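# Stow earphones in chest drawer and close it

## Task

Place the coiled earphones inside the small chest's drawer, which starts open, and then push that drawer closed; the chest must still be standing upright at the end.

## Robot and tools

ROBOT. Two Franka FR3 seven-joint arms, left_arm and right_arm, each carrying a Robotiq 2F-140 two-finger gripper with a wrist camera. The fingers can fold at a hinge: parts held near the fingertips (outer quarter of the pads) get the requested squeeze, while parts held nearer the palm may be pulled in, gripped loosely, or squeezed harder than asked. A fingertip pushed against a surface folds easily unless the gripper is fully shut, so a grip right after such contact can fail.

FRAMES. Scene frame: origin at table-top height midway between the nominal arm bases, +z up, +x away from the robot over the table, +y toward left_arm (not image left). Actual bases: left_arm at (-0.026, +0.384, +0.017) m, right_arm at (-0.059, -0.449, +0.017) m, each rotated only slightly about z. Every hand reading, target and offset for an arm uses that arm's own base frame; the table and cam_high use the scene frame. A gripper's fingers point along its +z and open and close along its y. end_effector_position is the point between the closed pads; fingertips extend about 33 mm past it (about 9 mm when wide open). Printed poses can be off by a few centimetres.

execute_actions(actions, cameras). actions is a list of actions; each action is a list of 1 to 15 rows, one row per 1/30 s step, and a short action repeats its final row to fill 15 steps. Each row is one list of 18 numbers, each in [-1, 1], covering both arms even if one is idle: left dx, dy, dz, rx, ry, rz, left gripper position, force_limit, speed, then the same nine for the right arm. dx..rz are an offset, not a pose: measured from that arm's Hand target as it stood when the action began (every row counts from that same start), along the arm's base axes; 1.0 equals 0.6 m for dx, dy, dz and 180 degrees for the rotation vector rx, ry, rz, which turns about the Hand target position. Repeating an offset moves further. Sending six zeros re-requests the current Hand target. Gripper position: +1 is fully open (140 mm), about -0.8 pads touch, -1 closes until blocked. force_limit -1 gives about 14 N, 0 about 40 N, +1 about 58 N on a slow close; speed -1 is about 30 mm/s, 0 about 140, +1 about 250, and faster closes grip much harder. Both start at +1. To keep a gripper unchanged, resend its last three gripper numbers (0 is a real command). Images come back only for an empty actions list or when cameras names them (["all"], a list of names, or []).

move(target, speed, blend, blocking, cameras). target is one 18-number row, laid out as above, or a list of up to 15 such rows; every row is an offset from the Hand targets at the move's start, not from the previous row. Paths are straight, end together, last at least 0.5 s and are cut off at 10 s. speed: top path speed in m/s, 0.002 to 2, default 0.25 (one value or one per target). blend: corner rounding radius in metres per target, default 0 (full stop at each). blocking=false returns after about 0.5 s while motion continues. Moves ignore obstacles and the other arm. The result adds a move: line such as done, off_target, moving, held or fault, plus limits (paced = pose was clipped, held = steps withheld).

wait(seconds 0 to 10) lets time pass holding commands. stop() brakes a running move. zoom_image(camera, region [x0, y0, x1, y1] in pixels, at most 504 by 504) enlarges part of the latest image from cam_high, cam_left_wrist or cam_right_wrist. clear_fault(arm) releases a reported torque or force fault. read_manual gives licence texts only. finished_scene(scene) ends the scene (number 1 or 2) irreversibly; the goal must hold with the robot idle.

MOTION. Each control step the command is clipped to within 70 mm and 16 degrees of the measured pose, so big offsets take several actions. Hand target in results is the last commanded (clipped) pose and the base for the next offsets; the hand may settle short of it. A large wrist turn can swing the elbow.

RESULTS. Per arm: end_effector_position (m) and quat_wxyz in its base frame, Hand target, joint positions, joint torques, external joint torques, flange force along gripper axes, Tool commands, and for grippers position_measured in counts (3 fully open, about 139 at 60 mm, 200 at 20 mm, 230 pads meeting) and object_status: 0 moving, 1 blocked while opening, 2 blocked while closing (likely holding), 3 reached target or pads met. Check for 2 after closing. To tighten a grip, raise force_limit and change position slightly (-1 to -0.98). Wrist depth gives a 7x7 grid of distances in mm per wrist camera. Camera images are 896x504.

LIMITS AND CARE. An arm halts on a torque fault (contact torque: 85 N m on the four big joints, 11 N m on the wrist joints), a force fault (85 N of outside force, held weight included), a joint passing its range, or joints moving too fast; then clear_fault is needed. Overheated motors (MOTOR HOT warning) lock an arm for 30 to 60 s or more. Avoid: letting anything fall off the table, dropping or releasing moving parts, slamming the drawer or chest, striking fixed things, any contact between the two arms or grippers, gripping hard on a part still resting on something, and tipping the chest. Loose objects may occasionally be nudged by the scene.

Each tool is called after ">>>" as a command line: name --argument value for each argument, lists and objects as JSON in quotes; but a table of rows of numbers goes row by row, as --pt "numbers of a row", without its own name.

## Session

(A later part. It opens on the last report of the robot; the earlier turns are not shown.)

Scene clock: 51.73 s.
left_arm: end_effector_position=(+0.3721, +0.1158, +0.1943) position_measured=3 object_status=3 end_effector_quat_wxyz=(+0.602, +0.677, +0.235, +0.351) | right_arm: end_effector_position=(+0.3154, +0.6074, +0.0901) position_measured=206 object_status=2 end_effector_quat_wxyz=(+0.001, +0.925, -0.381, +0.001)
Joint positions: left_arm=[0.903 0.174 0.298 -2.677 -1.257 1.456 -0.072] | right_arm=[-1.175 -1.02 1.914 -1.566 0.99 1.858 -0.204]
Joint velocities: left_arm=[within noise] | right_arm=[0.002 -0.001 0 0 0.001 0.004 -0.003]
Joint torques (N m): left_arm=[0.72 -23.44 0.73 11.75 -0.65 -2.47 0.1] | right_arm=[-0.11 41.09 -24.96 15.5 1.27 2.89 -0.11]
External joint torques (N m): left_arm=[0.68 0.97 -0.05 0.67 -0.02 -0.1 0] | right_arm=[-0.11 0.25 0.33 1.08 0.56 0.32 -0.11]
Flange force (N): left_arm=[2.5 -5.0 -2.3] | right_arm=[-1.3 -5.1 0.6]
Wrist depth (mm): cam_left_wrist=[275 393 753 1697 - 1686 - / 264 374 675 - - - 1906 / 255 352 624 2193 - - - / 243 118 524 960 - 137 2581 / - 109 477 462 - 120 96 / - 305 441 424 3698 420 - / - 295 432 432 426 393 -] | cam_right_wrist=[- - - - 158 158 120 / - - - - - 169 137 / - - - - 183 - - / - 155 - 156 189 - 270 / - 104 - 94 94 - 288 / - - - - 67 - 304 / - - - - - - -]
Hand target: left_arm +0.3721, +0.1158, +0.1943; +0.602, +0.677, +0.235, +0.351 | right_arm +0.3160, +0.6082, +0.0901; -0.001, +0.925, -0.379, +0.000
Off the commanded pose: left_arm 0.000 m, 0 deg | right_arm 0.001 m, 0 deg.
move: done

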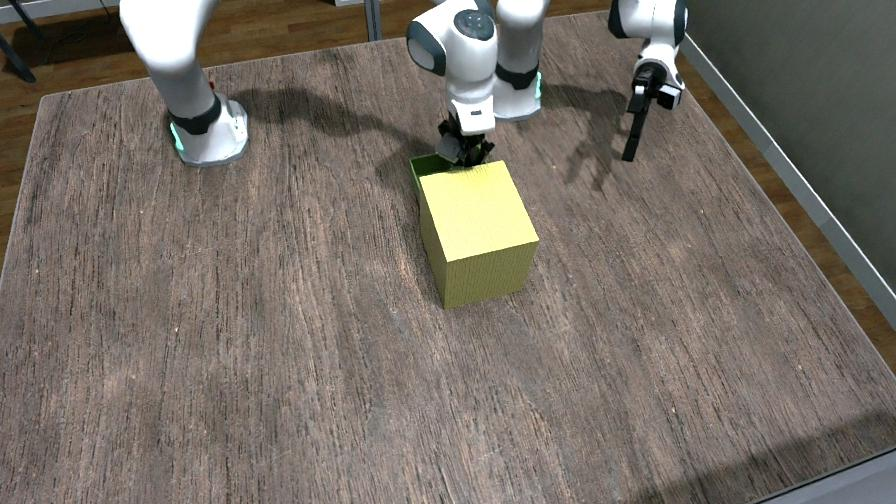

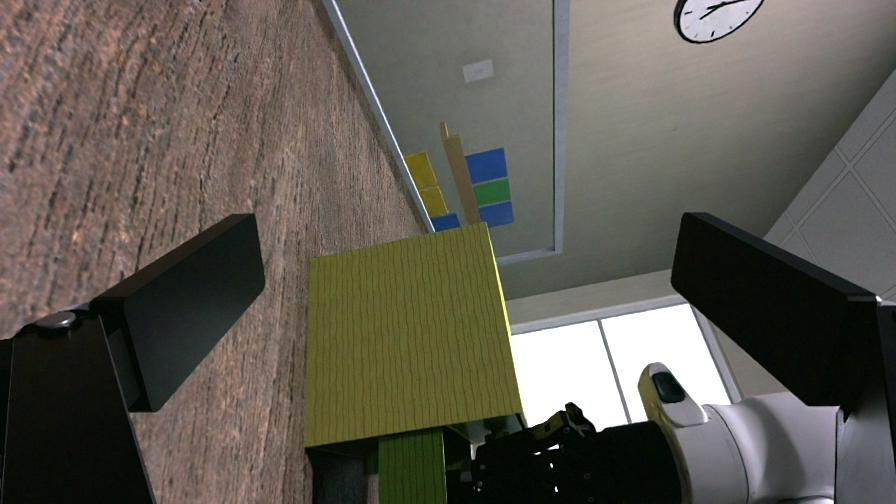

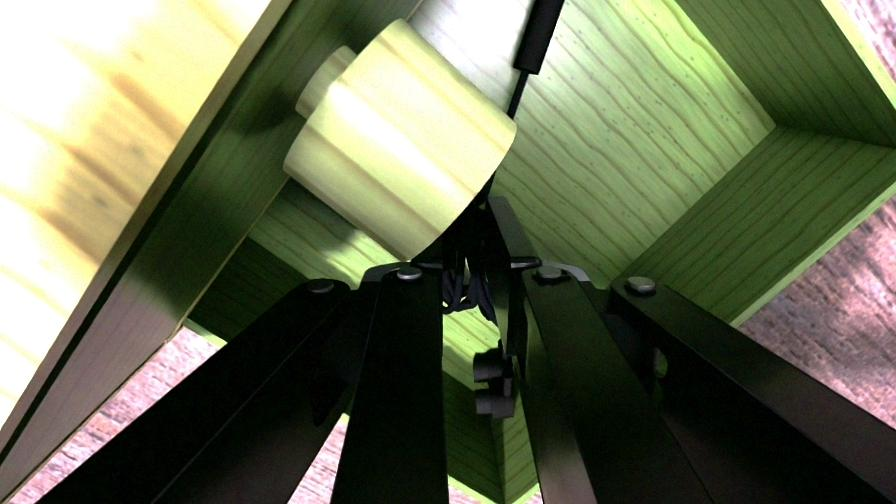

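>>> move --target '[0,0,0,0,0,0,1,1,1,0,0,0,0,0,0,-0.4,-1,-1]' --cameras '["cam_high","cam_right_wrist"]'

Scene clock: 55.47 s.
left_arm: end_effector_position=(+0.3721, +0.1158, +0.1943) position_measured=3 object_status=3 end_effector_quat_wxyz=(+0.602, +0.677, +0.235, +0.351) | right_arm: end_effector_position=(+0.3155, +0.6076, +0.0902) position_measured=179 object_status=0 end_effector_quat_wxyz=(+0.001, +0.925, -0.380, +0.001)
Joint positions: left_arm=[0.903 0.174 0.298 -2.677 -1.257 1.456 -0.072] | right_arm=[-1.175 -1.02 1.914 -1.566 0.99 1.859 -0.206]
Joint torques (N m): left_arm=[0.67 -23.36 0.75 11.79 -0.66 -2.47 0.11] | right_arm=[-0.19 41.09 -24.85 15.51 1.19 2.92 -0.23]
External joint torques (N m): left_arm=[0.67 1.1 0 0.68 -0.03 -0.09 0] | right_arm=[-0.22 0.2 0.48 1.03 0.48 0.34 -0.23]
Flange force (N): left_arm=[2.6 -5.5 -2.4] | right_arm=[-1.0 -5.4 0.9]
Wrist depth (mm): cam_left_wrist=[275 393 666 1558 - 1609 - / 265 374 675 - - 2155 - / 254 354 629 2100 2985 2065 - / 243 118 519 521 - 137 2693 / - 109 482 461 - 120 96 / - 305 443 432 - 421 - / - 297 430 433 425 391 -] | cam_right_wrist=[- - - - - 151 120 / - - - - - - 141 / - - - - 184 175 - / - 109 118 - 124 - 274 / - 89 86 187 - 92 287 / - - - 197 - - - / - - - 173 - - -]
Hand target: left_arm +0.3721, +0.1158, +0.1943; +0.602, +0.677, +0.235, +0.351 | right_arm +0.3160, +0.6082, +0.0901; -0.001, +0.925, -0.379, +0.000
Off the commanded pose: left_arm 0.000 m, 0 deg | right_arm 0.001 m, 0 deg.
move: done
Images, in order (width x height): cam_high 896x504, cam_right_wrist 896x504.

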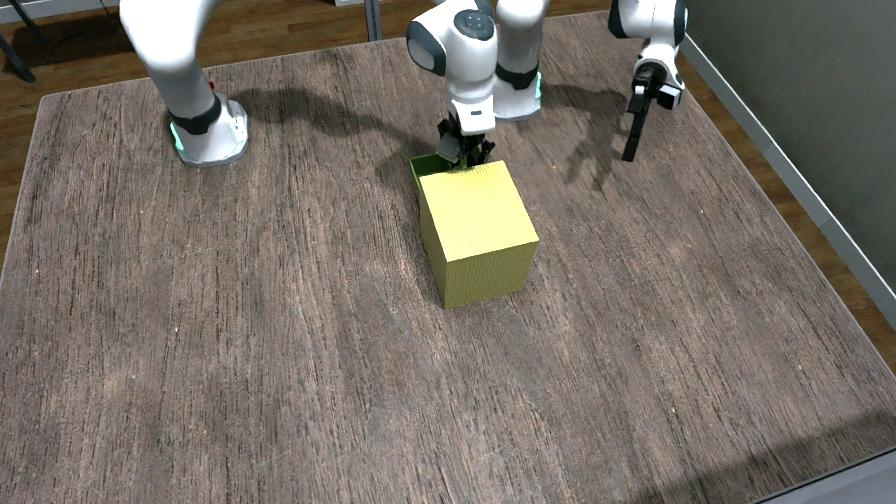

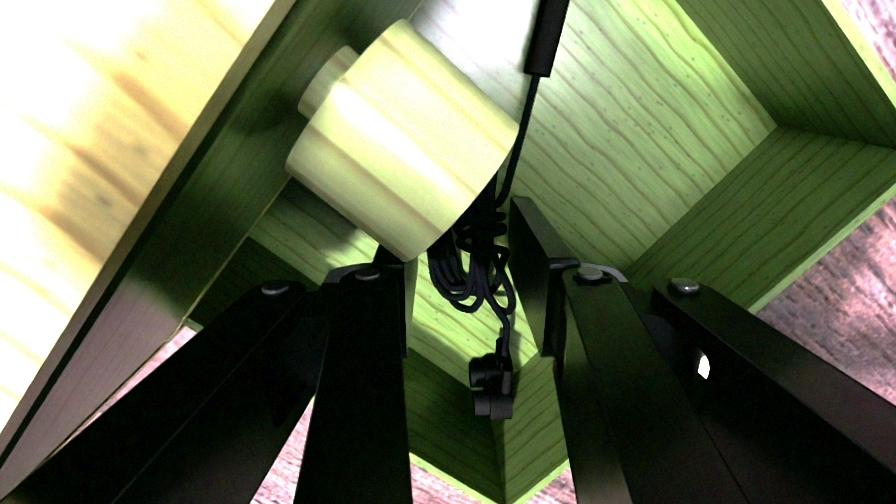

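>>> move --pt "0 0 0 0 0 0 1 1 1 0 0 0.07 0 0 0 -0.4 -1 -1" --pt "0 0 0 0 0 0 1 1 1 0 0 0.34 0 0 0 -0.4 -1 -1" --speed '[0.06,0.2]' --blend '[0.01,0]' --cameras '["cam_high","cam_right_wrist"]'

Scene clock: 58.40 s.
left_arm: end_effector_position=(+0.3721, +0.1158, +0.1943) position_measured=3 object_status=3 end_effector_quat_wxyz=(+0.602, +0.677, +0.235, +0.351) | right_arm: end_effector_position=(+0.3160, +0.6089, +0.2946) position_measured=179 object_status=3 end_effector_quat_wxyz=(-0.002, +0.927, -0.376, +0.000)
Joint positions: left_arm=[0.903 0.174 0.298 -2.677 -1.257 1.456 -0.072] | right_arm=[-1.244 -0.847 1.771 -1.246 0.829 1.504 -0.101]
Joint velocities: left_arm=[within noise] | right_arm=[-0.001 0 0.001 0 0 -0.003 0.006]
Joint torques (N m): left_arm=[0.7 -23.39 0.75 11.72 -0.64 -2.46 0.1] | right_arm=[-0.13 39.56 -20.51 17.18 0.96 2.32 0.22]
External joint torques (N m): left_arm=[0.65 1.08 -0.05 0.59 -0.01 -0.09 0] | right_arm=[-0.2 -0.74 0.22 1.42 0.2 -0.26 0.22]
Flange force (N): left_arm=[2.4 -5.2 -2.3] | right_arm=[-3.8 -12.4 -4.6]
Wrist depth (mm): cam_left_wrist=[275 391 690 1951 - 1697 - / 264 373 673 1835 2015 2048 2118 / 255 353 624 2193 3177 - - / 244 118 527 510 3644 137 107 / - 109 479 469 - 120 96 / - 304 443 429 - - - / - 294 432 424 - 422 -] | cam_right_wrist=[223 222 221 223 419 415 414 / 436 236 - 363 375 436 436 / 460 459 251 - 467 462 463 / 488 488 483 136 147 488 490 / 520 78 86 518 - 93 520 / - - - 551 - - - / - - - 586 - - -]
Hand target: left_arm +0.3721, +0.1158, +0.1943; +0.602, +0.677, +0.235, +0.351 | right_arm +0.3160, +0.6082, +0.2941; -0.001, +0.925, -0.379, +0.000
Off the commanded pose: left_arm 0.000 m, 0 deg | right_arm 0.001 m, 0 deg.
move: done
Images, in order (width x height): cam_high 896x504, cam_right_wrist 896x504.

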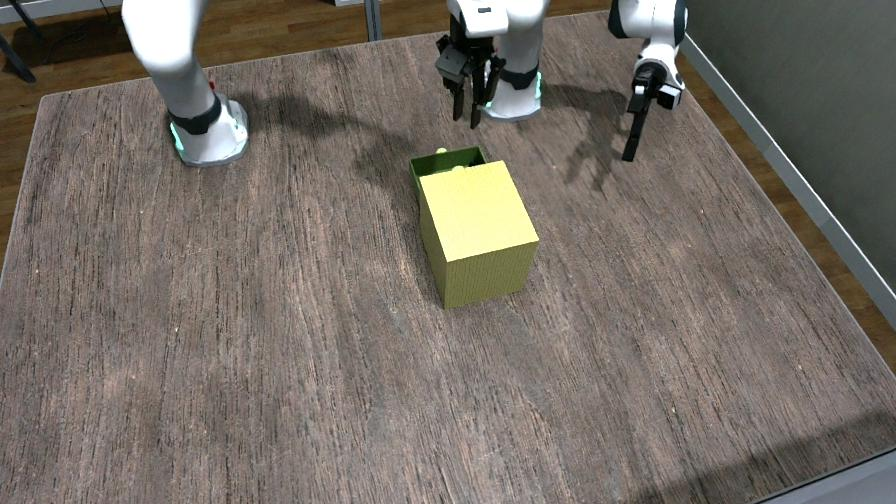

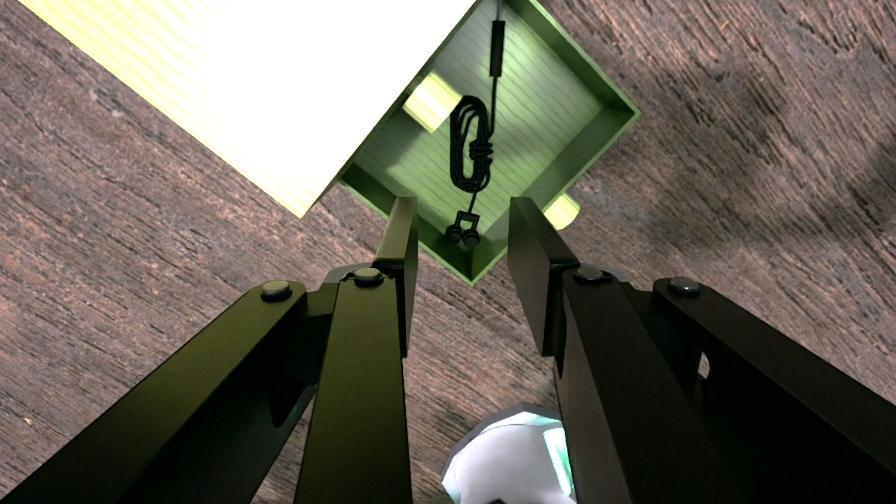

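>>> zoom_image --camera "cam_right_wrist" --region '[340, 0, 660, 290]'

Scaled by 1.575 from the camera's 896x504 image, which has a finer 1280x720 frame.

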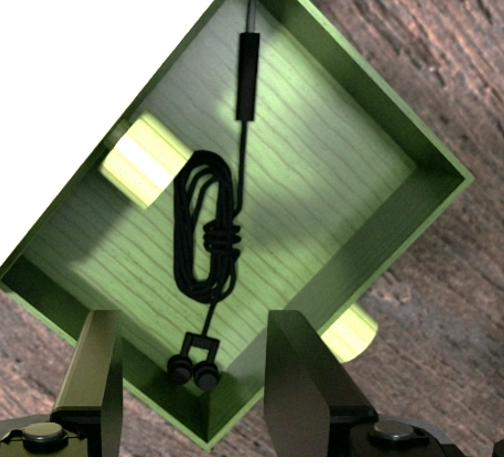

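>>> move --target '[0,0,0,0,0,0,1,1,1,-0.255,-0.0587,0,0,0,-0.7244,-1,-1,-1]' --speed 0.5 --cameras '["cam_high","cam_right_wrist"]'

Scene clock: 65.27 s.
left_arm: end_effector_position=(+0.3721, +0.1158, +0.1943) position_measured=3 object_status=3 end_effector_quat_wxyz=(+0.602, +0.677, +0.235, +0.351) | right_arm: end_effector_position=(+0.1634, +0.5729, +0.2938) position_measured=230 object_status=3 end_effector_quat_wxyz=(+0.001, -0.048, +0.999, -0.001)
Joint positions: left_arm=[0.903 0.174 0.298 -2.677 -1.257 1.456 -0.072] | right_arm=[-0.785 -1.291 1.171 -1.64 1.24 1.209 2.074]
Joint velocities: left_arm=[within noise] | right_arm=[0.002 0 0.002 -0.001 0 0 0.006]
Joint torques (N m): left_arm=[0.71 -23.43 0.7 11.76 -0.64 -2.47 0.15] | right_arm=[0.12 34.78 -28.53 5.81 1.03 2.21 0.16]
External joint torques (N m): left_arm=[0.63 0.93 -0.12 0.71 -0.02 -0.1 0.04] | right_arm=[0.02 0.1 0.06 0.92 0.22 -0.23 0.16]
Flange force (N): left_arm=[2.5 -5.0 -2.2] | right_arm=[-1.2 4.1 -2.3]
Wrist depth (mm): cam_left_wrist=[274 392 663 1641 1641 1641 - / 264 374 679 - 2048 - - / 255 351 627 2082 - - - / 244 118 526 513 - 137 106 / - 110 476 462 - 120 96 / - 302 429 439 - - - / - 296 427 - - - -] | cam_right_wrist=[405 410 410 412 414 414 416 / 425 430 430 433 435 438 436 / 449 454 456 452 458 460 463 / 477 478 477 123 481 487 490 / 506 500 - 88 88 514 524 / 528 - - - 70 - 549 / - - - - - - -]
Hand target: left_arm +0.3721, +0.1158, +0.1943; +0.602, +0.677, +0.235, +0.351 | right_arm +0.1630, +0.5730, +0.2941; +0.000, -0.044, +0.999, -0.001
Off the commanded pose: left_arm 0.000 m, 0 deg | right_arm 0.000 m, 0 deg.
move: done; limits=paced
Images, in order (width x height): cam_high 896x504, cam_right_wrist 896x504.

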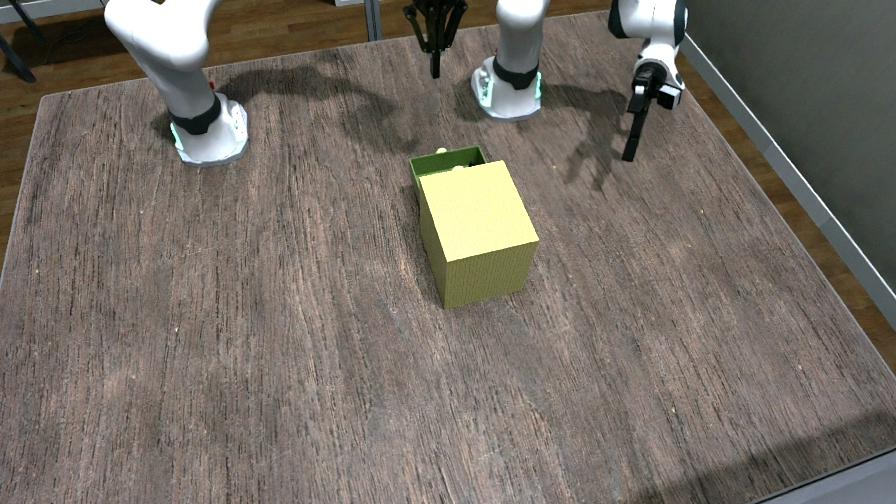

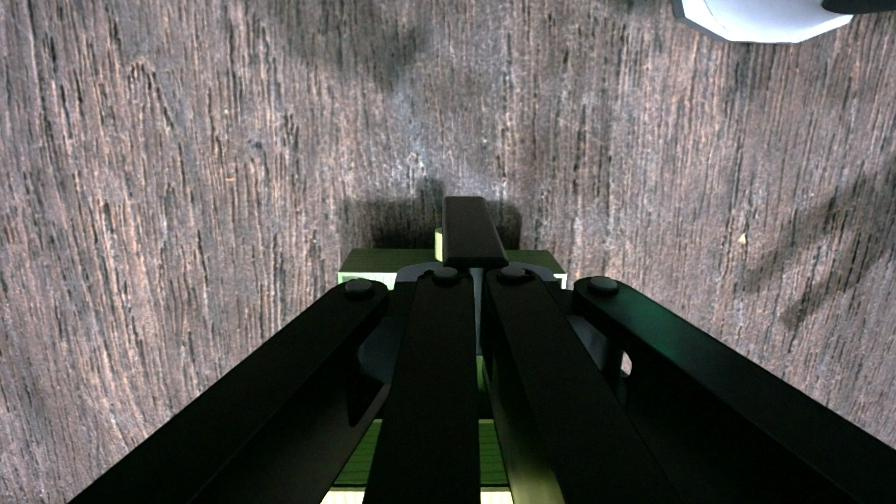

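>>> zoom_image --camera "cam_high" --region '[395, 130, 515, 200]'

>>> zoom_image --camera "cam_right_wrist" --region '[300, 190, 600, 504]'

Scaled by 4.200 from the camera's 896x504 image, which has a finer 1280x720 frame.

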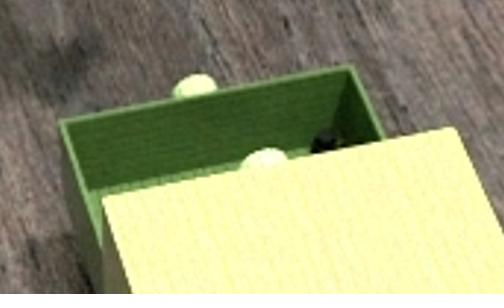

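Scaled by 1.605 from the camera's 896x504 image, which has a finer 1280x720 frame.

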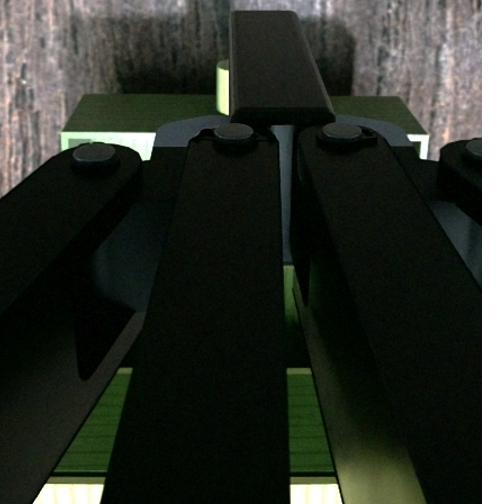

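>>> move --target '[0,0,0,0,0,0,1,1,1,0.19,0.07,0,0,0,0,-1,-1,-1]' --speed 0.4 --cameras '["cam_right_wrist"]'

>>> zoom_image --camera "cam_right_wrist" --region '[180, 100, 480, 320]'

Scene clock: 68.47 s.
left_arm: end_effector_position=(+0.3721, +0.1158, +0.1943) position_measured=3 object_status=3 end_effector_quat_wxyz=(+0.602, +0.677, +0.235, +0.351) | right_arm: end_effector_position=(+0.2779, +0.6147, +0.2938) position_measured=230 object_status=3 end_effector_quat_wxyz=(+0.003, -0.047, +0.999, -0.002)
Joint positions: left_arm=[0.903 0.174 0.298 -2.677 -1.257 1.456 -0.072] | right_arm=[-1.165 -1.217 1.31 -1.27 1.287 1.233 2.085]
Joint velocities: left_arm=[within noise] | right_arm=[-0.001 0.001 0.002 0 0.002 -0.001 0.007]
Joint torques (N m): left_arm=[0.71 -23.44 0.77 11.78 -0.65 -2.46 0.1] | right_arm=[0.03 43.22 -25.47 4.8 1.31 2.17 0.2]
External joint torques (N m): left_arm=[0.7 0.95 0.01 0.72 -0.03 -0.09 -0.01] | right_arm=[-0.25 0.74 0.47 0.72 0.5 -0.25 0.2]
Flange force (N): left_arm=[2.5 -4.9 -2.4] | right_arm=[-3.7 6.3 -3.5]
Wrist depth (mm): cam_left_wrist=[273 390 677 1863 1709 1709 - / 264 374 681 - - - - / 255 353 629 2048 2753 2915 2693 / 243 118 525 510 - 136 107 / - 109 481 474 - 120 96 / - 305 439 429 - - - / - 295 434 429 - 3059 -] | cam_right_wrist=[407 410 412 414 412 416 417 / 429 430 432 426 435 436 438 / 450 454 390 - 462 464 466 / 479 480 409 114 481 492 493 / 507 501 - 88 88 515 523 / 532 - - - 70 - 553 / - - - - - - -]
Hand target: left_arm +0.3721, +0.1158, +0.1943; +0.602, +0.677, +0.235, +0.351 | right_arm +0.2770, +0.6150, +0.2941; +0.000, -0.044, +0.999, -0.001
Off the commanded pose: left_arm 0.000 m, 0 deg | right_arm 0.001 m, 0 deg.
move: done
Images, in order (width x height): cam_right_wrist 896x504.

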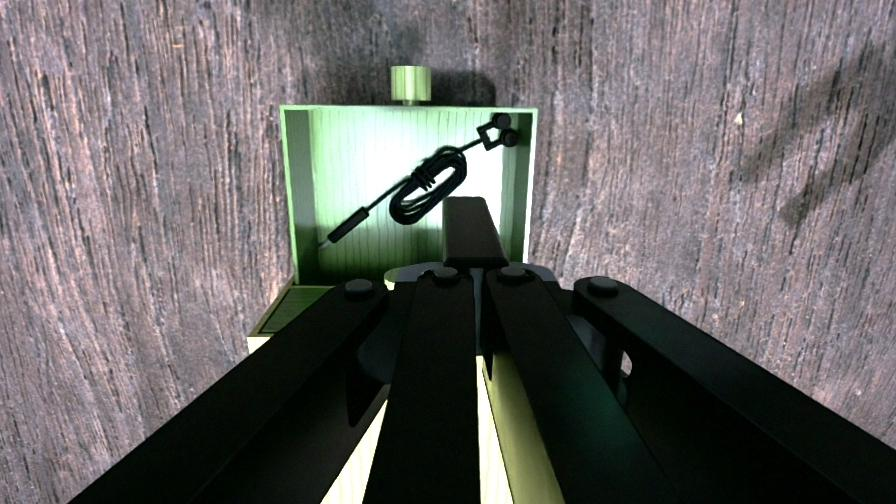

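Scaled by 1.680 from the camera's 896x504 image, which has a finer 1280x720 frame.

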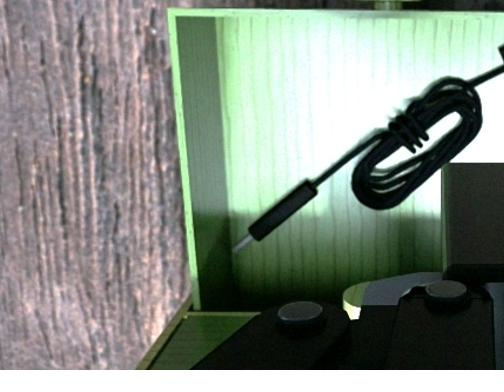

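>>> move --pt "0 0 0 0 0 0 1 1 1 -0.19 -0.07 -0.04 0.0067 -0.0831 0 -1 -1 -1" --pt "0 0 0 0 0 0 1 1 1 -0.19 -0.07 -0.345 0.0067 -0.0831 0 -1 -1 -1" --speed '[0.3,0.2]' --blend '[0.04,0]' --cameras '["cam_high","cam_right_wrist"]'

Scene clock: 71.13 s.
left_arm: end_effector_position=(+0.3721, +0.1158, +0.1943) position_measured=3 object_status=3 end_effector_quat_wxyz=(+0.602, +0.677, +0.235, +0.351) | right_arm: end_effector_position=(+0.1628, +0.5718, +0.0862) position_measured=230 object_status=3 end_effector_quat_wxyz=(+0.129, -0.047, +0.991, +0.002)
Joint positions: left_arm=[0.903 0.174 0.298 -2.677 -1.257 1.456 -0.072] | right_arm=[-0.507 -1.768 1.38 -2.013 1.527 1.533 2.109]
Joint velocities: left_arm=[within noise] | right_arm=[-0.001 0 0.001 0 0.002 0.005 0.006]
Joint torques (N m): left_arm=[0.73 -23.4 0.76 11.77 -0.66 -2.48 0.11] | right_arm=[1.07 30.3 -31.52 -4.32 1.04 3.25 0.14]
External joint torques (N m): left_arm=[0.68 1.01 -0.05 0.68 -0.03 -0.11 0.01] | right_arm=[1.24 -0.15 -0.28 -0.2 0.6 0.34 0.15]
Flange force (N): left_arm=[2.6 -5.1 -2.3] | right_arm=[3.2 -2.9 1.0]
Wrist depth (mm): cam_left_wrist=[275 390 668 - 1652 1863 - / 264 373 675 - - - 1630 / 254 350 623 2118 2193 2581 - / 244 118 522 509 - 136 106 / - 109 477 468 4272 128 96 / - 304 451 434 - - - / - 297 427 412 2581 - -] | cam_right_wrist=[203 203 204 205 205 205 205 / 221 221 223 222 224 224 223 / 242 243 245 244 245 245 246 / 268 270 270 123 266 272 273 / 301 295 - 88 88 299 306 / 334 - - - 70 - 341 / - - - - - - -]
Hand target: left_arm +0.3721, +0.1158, +0.1943; +0.602, +0.677, +0.235, +0.351 | right_arm +0.1630, +0.5730, +0.0871; +0.131, -0.044, +0.990, +0.004
Off the commanded pose: left_arm 0.000 m, 0 deg | right_arm 0.001 m, 0 deg.
move: done
Images, in order (width x height): cam_high 896x504, cam_right_wrist 896x504.

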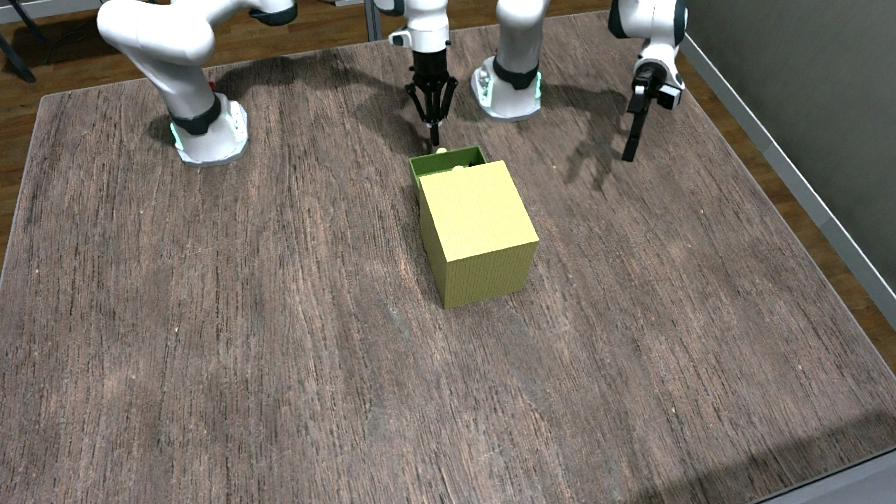

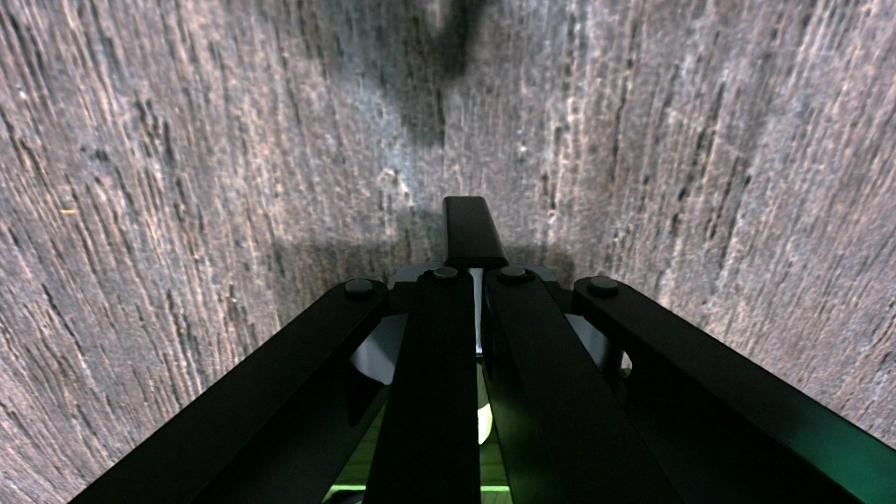

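>>> move --pt "0 0 0 0 0 0 1 1 1 0.0498 0.004 0 0 0 0 -1 -1 -1" --pt "0 0 0 0 0 0 1 1 1 0.2243 0.018 0 0 0 0 -1 -1 -1" --speed '[0.12,0.05]' --blend '[0.01,0]' --cameras '["cam_high","cam_right_wrist"]'

Scene clock: 74.57 s.
left_arm: end_effector_position=(+0.3721, +0.1158, +0.1943) position_measured=3 object_status=3 end_effector_quat_wxyz=(+0.602, +0.677, +0.235, +0.351) | right_arm: end_effector_position=(+0.2968, +0.5820, +0.0853) position_measured=230 object_status=3 end_effector_quat_wxyz=(+0.129, -0.040, +0.991, +0.002)
Joint positions: left_arm=[0.903 0.174 0.298 -2.677 -1.257 1.456 -0.072] | right_arm=[-0.83 -1.748 1.375 -1.848 1.582 1.572 1.971]
Joint velocities: left_arm=[within noise] | right_arm=[-0.002 0 -0.001 0 0.001 0 -0.006]
Joint torques (N m): left_arm=[0.69 -23.44 0.75 11.78 -0.65 -2.46 0.13] | right_arm=[-0.09 35.25 -32.52 -3.84 1.13 3.34 -0.24]
External joint torques (N m): left_arm=[0.61 0.91 -0.08 0.74 -0.03 -0.1 0.03] | right_arm=[-0.22 0.48 -0.56 0.5 0.57 0.38 -0.23]
Flange force (N): left_arm=[2.6 -4.9 -2.2] | right_arm=[-2.1 2.1 0.0]
Wrist depth (mm): cam_left_wrist=[274 390 686 1892 - 1609 1849 / 266 374 685 1549 - - 2174 / 254 350 629 2174 - - 2528 / 244 118 526 534 - 137 - / - 110 480 466 4347 120 96 / - 305 442 444 3591 - - / - 296 436 563 - - -] | cam_right_wrist=[202 203 204 205 205 205 206 / 220 221 222 223 224 224 224 / 241 243 244 245 246 246 247 / 267 269 269 123 267 273 275 / 301 294 - 88 88 300 308 / 333 - - - 70 - 343 / - - - - - - -]
Hand target: left_arm +0.3721, +0.1158, +0.1943; +0.602, +0.677, +0.235, +0.351 | right_arm +0.2976, +0.5838, +0.0871; +0.131, -0.044, +0.990, +0.004
Off the commanded pose: left_arm 0.000 m, 0 deg | right_arm 0.003 m, 1 deg.
move: done
Images, in order (width x height): cam_high 896x504, cam_right_wrist 896x504.

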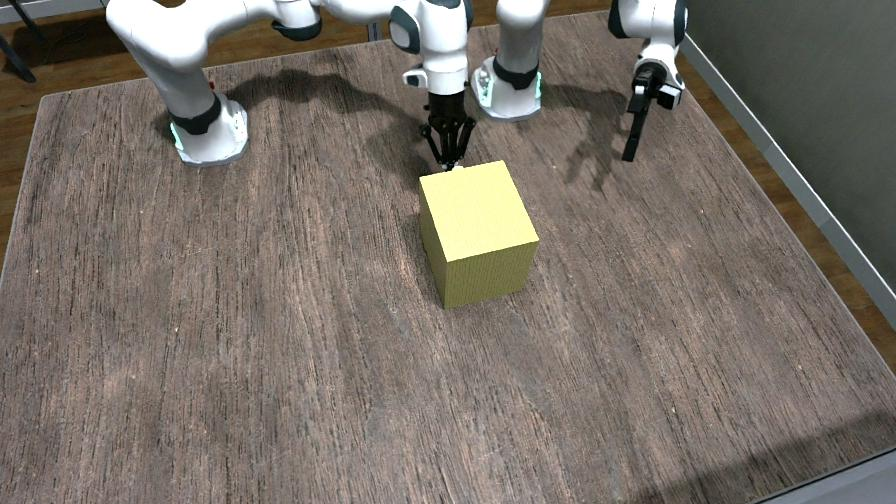

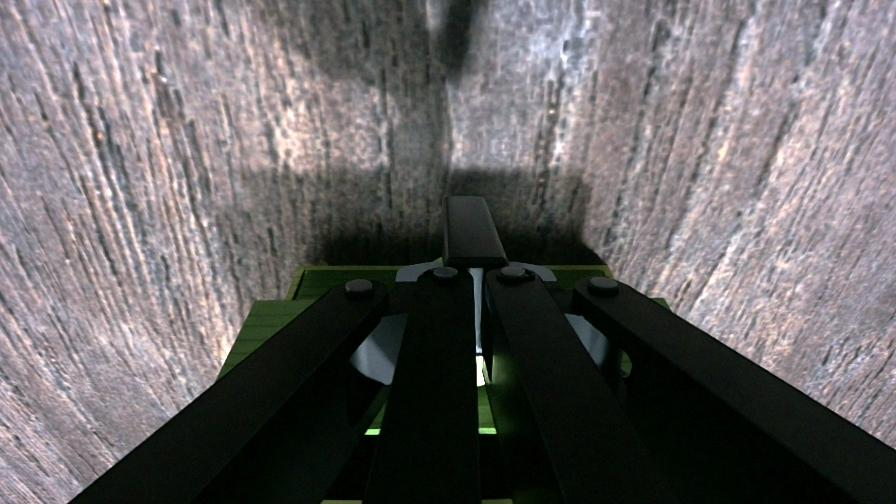

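>>> move --target '[0,0,0,0,0,0,1,1,1,0.0332,0.0027,0,0,0,0,-1,-1,-1]' --speed 0.03 --cameras '["cam_right_wrist"]'

Scene clock: 75.90 s.
left_arm: end_effector_position=(+0.3721, +0.1158, +0.1943) position_measured=3 object_status=3 end_effector_quat_wxyz=(+0.602, +0.677, +0.235, +0.351) | right_arm: end_effector_position=(+0.3165, +0.5836, +0.0852) position_measured=230 object_status=3 end_effector_quat_wxyz=(+0.129, -0.041, +0.991, +0.002)
Joint positions: left_arm=[0.903 0.174 0.298 -2.677 -1.257 1.456 -0.072] | right_arm=[-0.882 -1.746 1.372 -1.813 1.591 1.576 1.956]
Joint velocities: left_arm=[within noise] | right_arm=[0 0 -0.002 0.002 0 -0.001 -0.007]
Joint torques (N m): left_arm=[0.71 -23.41 0.73 11.8 -0.65 -2.47 0.1] | right_arm=[-0.3 36.1 -33.39 -4.15 1.06 3.35 -0.21]
External joint torques (N m): left_arm=[0.7 1.06 -0.03 0.71 -0.03 -0.09 -0.01] | right_arm=[-0.29 0.53 -1.56 0.35 0.5 0.4 -0.2]
Flange force (N): left_arm=[2.6 -5.3 -2.4] | right_arm=[-2.5 2.0 -1.5]
Wrist depth (mm): cam_left_wrist=[273 393 654 - 1641 1549 - / 264 375 677 - 1967 - - / 255 351 624 2155 1967 - - / 244 118 522 507 - 137 - / - 109 482 463 - 120 96 / - 304 445 438 3137 - - / - 296 432 468 2273 - -] | cam_right_wrist=[202 203 204 205 205 206 206 / 221 221 222 224 223 224 225 / 242 242 244 244 245 246 246 / 267 269 259 124 260 274 274 / 300 294 - 88 88 299 308 / 333 - - - 70 - 344 / - - - - - - -]
Hand target: left_arm +0.3721, +0.1158, +0.1943; +0.602, +0.677, +0.235, +0.351 | right_arm +0.3175, +0.5854, +0.0871; +0.131, -0.044, +0.990, +0.004
Off the commanded pose: left_arm 0.000 m, 0 deg | right_arm 0.003 m, 1 deg.
move: done
Images, in order (width x height): cam_right_wrist 896x504.

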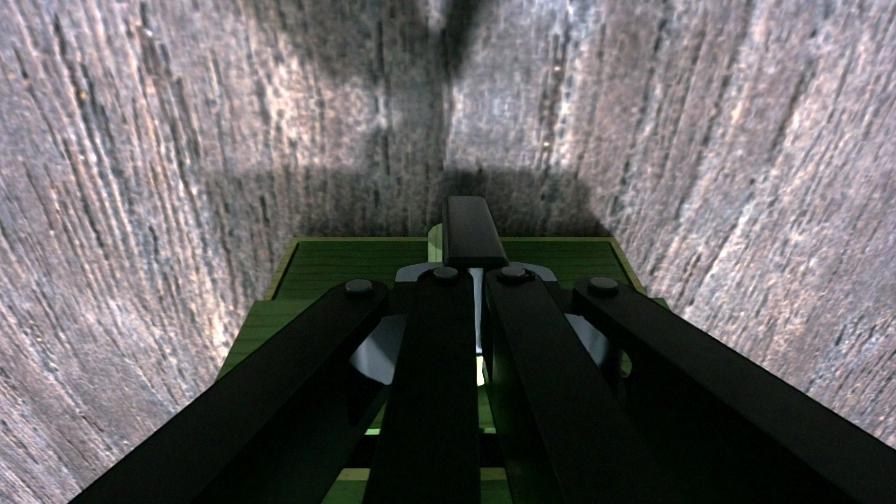

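>>> move --target '[0,0,0,0,0,0,1,1,1,0.01,0.0008,0,0,0,0,-1,-1,-1]' --speed 0.02 --cameras '["cam_right_wrist"]'

Scene clock: 77.00 s.
left_arm: end_effector_position=(+0.3721, +0.1158, +0.1943) position_measured=3 object_status=3 end_effector_quat_wxyz=(+0.602, +0.677, +0.235, +0.351) | right_arm: end_effector_position=(+0.3223, +0.5843, +0.0852) position_measured=230 object_status=3 end_effector_quat_wxyz=(+0.129, -0.041, +0.991, +0.002)
Joint positions: left_arm=[0.903 0.174 0.298 -2.677 -1.257 1.456 -0.072] | right_arm=[-0.898 -1.746 1.371 -1.802 1.595 1.576 1.95]
Joint torques (N m): left_arm=[0.72 -23.5 0.72 11.79 -0.65 -2.47 0.15] | right_arm=[-0.87 36.32 -32.49 -4.58 1.09 3.36 -0.15]
External joint torques (N m): left_arm=[0.74 0.88 -0.01 0.76 -0.03 -0.09 0.04] | right_arm=[-0.92 0.47 -0.65 -0.03 0.52 0.4 -0.14]
Flange force (N): left_arm=[2.5 -4.8 -2.5] | right_arm=[-3.0 1.5 0.0]
Wrist depth (mm): cam_left_wrist=[275 391 692 1630 - 1733 - / 265 373 692 1892 - - 2383 / 254 352 631 2155 - - - / 244 118 522 512 - 137 - / - 109 483 465 - 120 96 / - 304 424 432 - - - / - 298 434 472 428 433 -] | cam_right_wrist=[202 203 204 205 205 206 206 / 221 221 223 223 224 224 225 / 242 243 244 245 246 246 247 / 268 269 253 123 257 273 275 / 301 295 - 88 88 301 307 / 332 - - - 70 - 344 / - - - - - - -]
Hand target: left_arm +0.3721, +0.1158, +0.1943; +0.602, +0.677, +0.235, +0.351 | right_arm +0.3235, +0.5859, +0.0871; +0.131, -0.044, +0.990, +0.004
Off the commanded pose: left_arm 0.000 m, 0 deg | right_arm 0.003 m, 0 deg.
move: done
Images, in order (width x height): cam_right_wrist 896x504.

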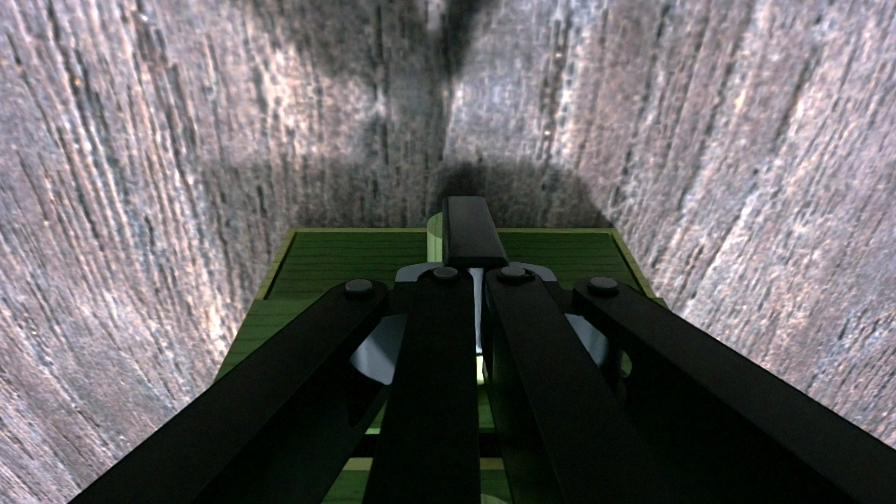

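>>> move --target '[0,0,0,0,0,0,1,1,1,0.005,0.0004,0,0,0,0,-1,-1,-1]' --speed 0.02 --cameras '["cam_right_wrist"]'

>>> zoom_image --camera "cam_right_wrist" --region '[200, 200, 720, 504]'

Scene clock: 78.13 s.
left_arm: end_effector_position=(+0.3721, +0.1158, +0.1943) position_measured=3 object_status=3 end_effector_quat_wxyz=(+0.602, +0.677, +0.235, +0.351) | right_arm: end_effector_position=(+0.3252, +0.5847, +0.0851) position_measured=230 object_status=3 end_effector_quat_wxyz=(+0.129, -0.041, +0.991, +0.002)
Joint positions: left_arm=[0.903 0.174 0.298 -2.677 -1.257 1.456 -0.072] | right_arm=[-0.906 -1.746 1.37 -1.796 1.597 1.576 1.948]
Joint torques (N m): left_arm=[0.73 -23.46 0.8 11.76 -0.65 -2.48 0.1] | right_arm=[-0.24 36.46 -32.74 -4.38 1.03 3.36 -0.27]
External joint torques (N m): left_arm=[0.67 0.94 -0.01 0.72 -0.03 -0.11 0] | right_arm=[-0.41 0.45 -0.89 0.12 0.46 0.4 -0.26]
Flange force (N): left_arm=[2.6 -4.9 -2.4] | right_arm=[-2.1 1.0 -0.5]
Wrist depth (mm): cam_left_wrist=[275 390 657 - - 1558 - / 264 377 685 - - 1951 - / 255 353 632 2048 2581 - - / 244 118 522 508 - 137 - / - 109 481 468 - 120 96 / - 303 447 432 - - - / - 296 435 478 462 2881 -] | cam_right_wrist=[202 203 204 205 205 206 206 / 221 221 223 223 224 224 224 / 241 242 243 244 246 247 248 / 268 269 247 123 239 273 274 / 301 294 - 88 88 301 309 / 333 - - - 70 - 344 / - - - - - - -]
Hand target: left_arm +0.3721, +0.1158, +0.1943; +0.602, +0.677, +0.235, +0.351 | right_arm +0.3265, +0.5861, +0.0871; +0.131, -0.044, +0.990, +0.004
Off the commanded pose: left_arm 0.000 m, 0 deg | right_arm 0.003 m, 0 deg.
move: done
Images, in order (width x height): cam_right_wrist 896x504.

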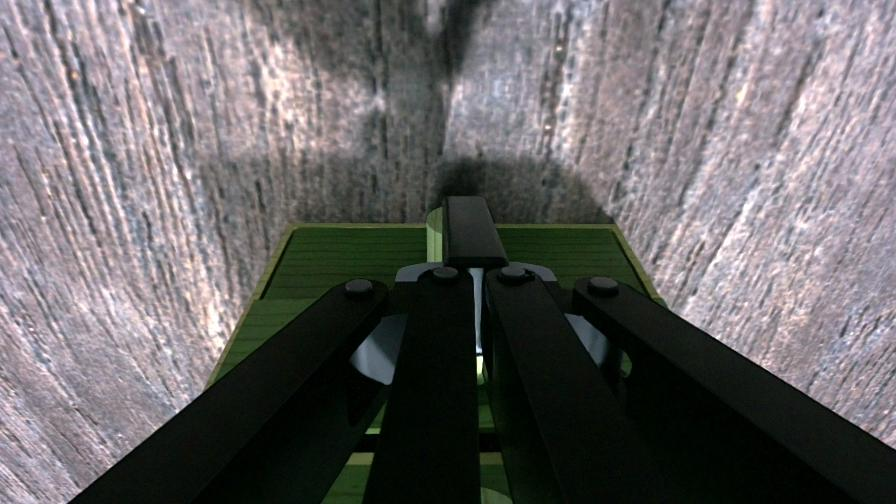

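Region (200, 200, 720, 504) is 520x304 pixels. A region can be at most 504 by 504 pixels.

>>> zoom_image --camera "cam_right_wrist" --region '[200, 200, 450, 440]'

Scaled by 2.016 from the camera's 896x504 image, which has a finer 1280x720 frame.

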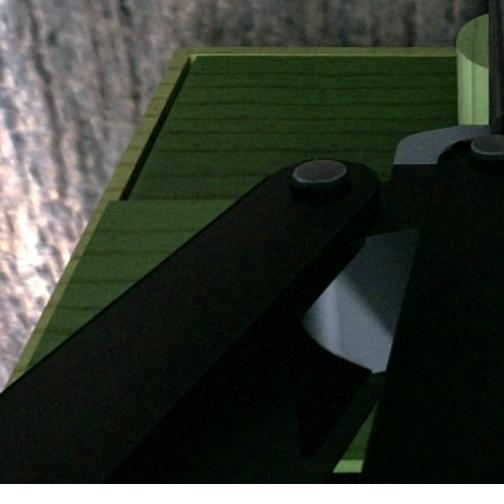

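>>> move --target '[0,0,0,0,0,0,1,1,1,0.005,0.0004,0,0,0,0,-1,-1,-1]' --speed 0.02 --cameras '["cam_right_wrist"]'

>>> zoom_image --camera "cam_right_wrist" --region '[200, 200, 450, 440]'

Scene clock: 79.73 s.
left_arm: end_effector_position=(+0.3721, +0.1158, +0.1943) position_measured=3 object_status=3 end_effector_quat_wxyz=(+0.602, +0.677, +0.235, +0.351) | right_arm: end_effector_position=(+0.3281, +0.5849, +0.0851) position_measured=230 object_status=3 end_effector_quat_wxyz=(+0.129, -0.041, +0.991, +0.002)
Joint positions: left_arm=[0.903 0.174 0.298 -2.677 -1.257 1.456 -0.072] | right_arm=[-0.914 -1.746 1.369 -1.79 1.599 1.576 1.946]
Joint torques (N m): left_arm=[0.77 -23.41 0.72 11.77 -0.65 -2.47 0.11] | right_arm=[-0.67 36.61 -32.62 -4.25 1.06 3.37 -0.29]
External joint torques (N m): left_arm=[0.72 1.03 -0.07 0.65 -0.02 -0.1 0.01] | right_arm=[-0.81 0.44 -0.77 0.33 0.49 0.41 -0.28]
Flange force (N): left_arm=[2.5 -5.2 -2.4] | right_arm=[-3.5 2.3 -0.2]
Wrist depth (mm): cam_left_wrist=[274 391 672 - - 1709 - / 265 375 679 - - - 2193 / 254 349 624 2212 - - 2232 / 244 119 521 512 - 137 - / - 109 476 468 4062 120 96 / - 306 447 437 3349 - - / - 297 435 481 3218 405 -] | cam_right_wrist=[202 203 204 205 205 206 205 / 220 221 222 224 224 224 224 / 242 242 244 244 245 246 247 / 268 268 243 114 234 274 274 / 300 294 - 88 88 300 309 / 332 - - - 70 - 343 / - - - - - - -]
Hand target: left_arm +0.3721, +0.1158, +0.1943; +0.602, +0.677, +0.235, +0.351 | right_arm +0.3295, +0.5864, +0.0871; +0.131, -0.044, +0.990, +0.004
Off the commanded pose: left_arm 0.000 m, 0 deg | right_arm 0.003 m, 0 deg.
move: done
Images, in order (width x height): cam_right_wrist 896x504.

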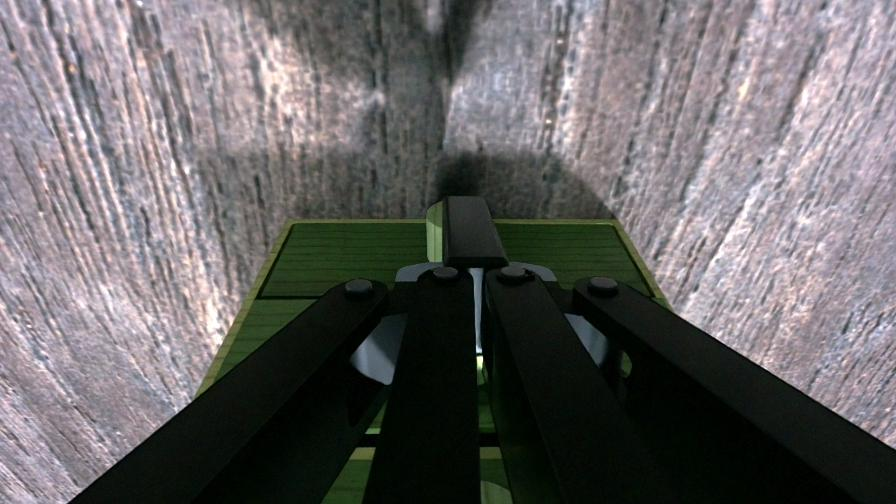

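Scaled by 2.016 from the camera's 896x504 image, which has a finer 1280x720 frame.

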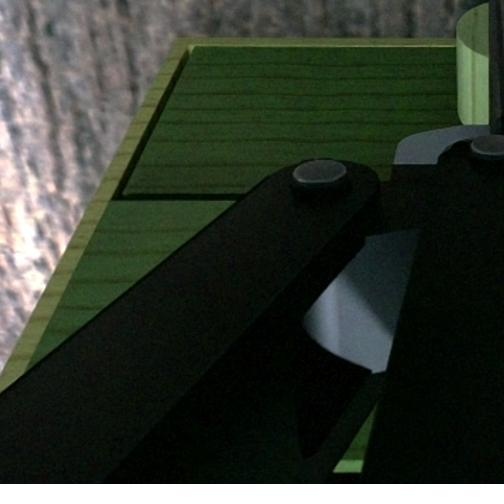

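>>> move --target '[0,0,0,0,0,0,1,1,1,0.0042,0.0003,0,0,0,0,-1,-1,-1]' --speed 0.02 --cameras '["cam_right_wrist"]'

>>> zoom_image --camera "cam_right_wrist" --region '[200, 200, 450, 440]'

Scene clock: 80.67 s.
left_arm: end_effector_position=(+0.3721, +0.1158, +0.1943) position_measured=3 object_status=3 end_effector_quat_wxyz=(+0.602, +0.677, +0.235, +0.351) | right_arm: end_effector_position=(+0.3306, +0.5851, +0.0851) position_measured=230 object_status=3 end_effector_quat_wxyz=(+0.129, -0.042, +0.991, +0.002)
Joint positions: left_arm=[0.903 0.174 0.298 -2.677 -1.257 1.456 -0.072] | right_arm=[-0.921 -1.746 1.368 -1.785 1.6 1.576 1.944]
Joint torques (N m): left_arm=[0.68 -23.43 0.78 11.79 -0.66 -2.47 0.14] | right_arm=[-0.04 36.75 -32.64 -3.91 1.12 3.38 -0.19]
External joint torques (N m): left_arm=[0.65 1.01 0 0.69 -0.03 -0.11 0.03] | right_arm=[-0.04 0.5 -0.85 0.75 0.55 0.42 -0.18]
Flange force (N): left_arm=[2.5 -5.2 -2.4] | right_arm=[-2.4 2.9 -0.4]
Wrist depth (mm): cam_left_wrist=[274 391 692 - - 1641 - / 264 374 685 - 1558 - 2784 / 255 353 627 2065 - - - / 244 118 519 514 3394 137 2338 / - 109 483 468 - 120 96 / - 305 436 434 - - - / - 297 433 473 429 421 -] | cam_right_wrist=[202 203 204 205 205 206 206 / 221 221 223 224 224 224 224 / 242 243 244 244 246 247 247 / 268 269 237 114 230 273 274 / 301 294 - 88 88 299 309 / 332 - - - 70 - 344 / - - - - - - -]
Hand target: left_arm +0.3721, +0.1158, +0.1943; +0.602, +0.677, +0.235, +0.351 | right_arm +0.3320, +0.5866, +0.0871; +0.131, -0.044, +0.990, +0.004
Off the commanded pose: left_arm 0.000 m, 0 deg | right_arm 0.003 m, 0 deg.
move: done
Images, in order (width x height): cam_right_wrist 896x504.

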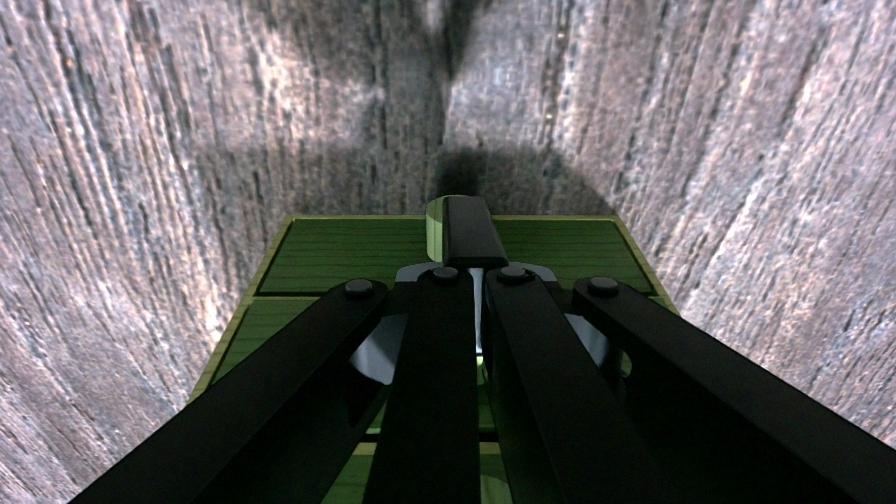

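Scaled by 2.016 from the camera's 896x504 image, which has a finer 1280x720 frame.

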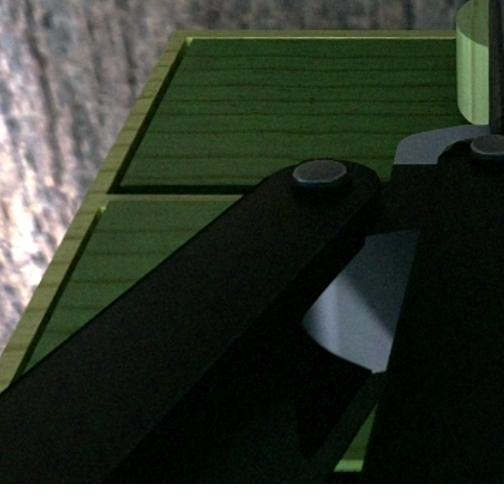

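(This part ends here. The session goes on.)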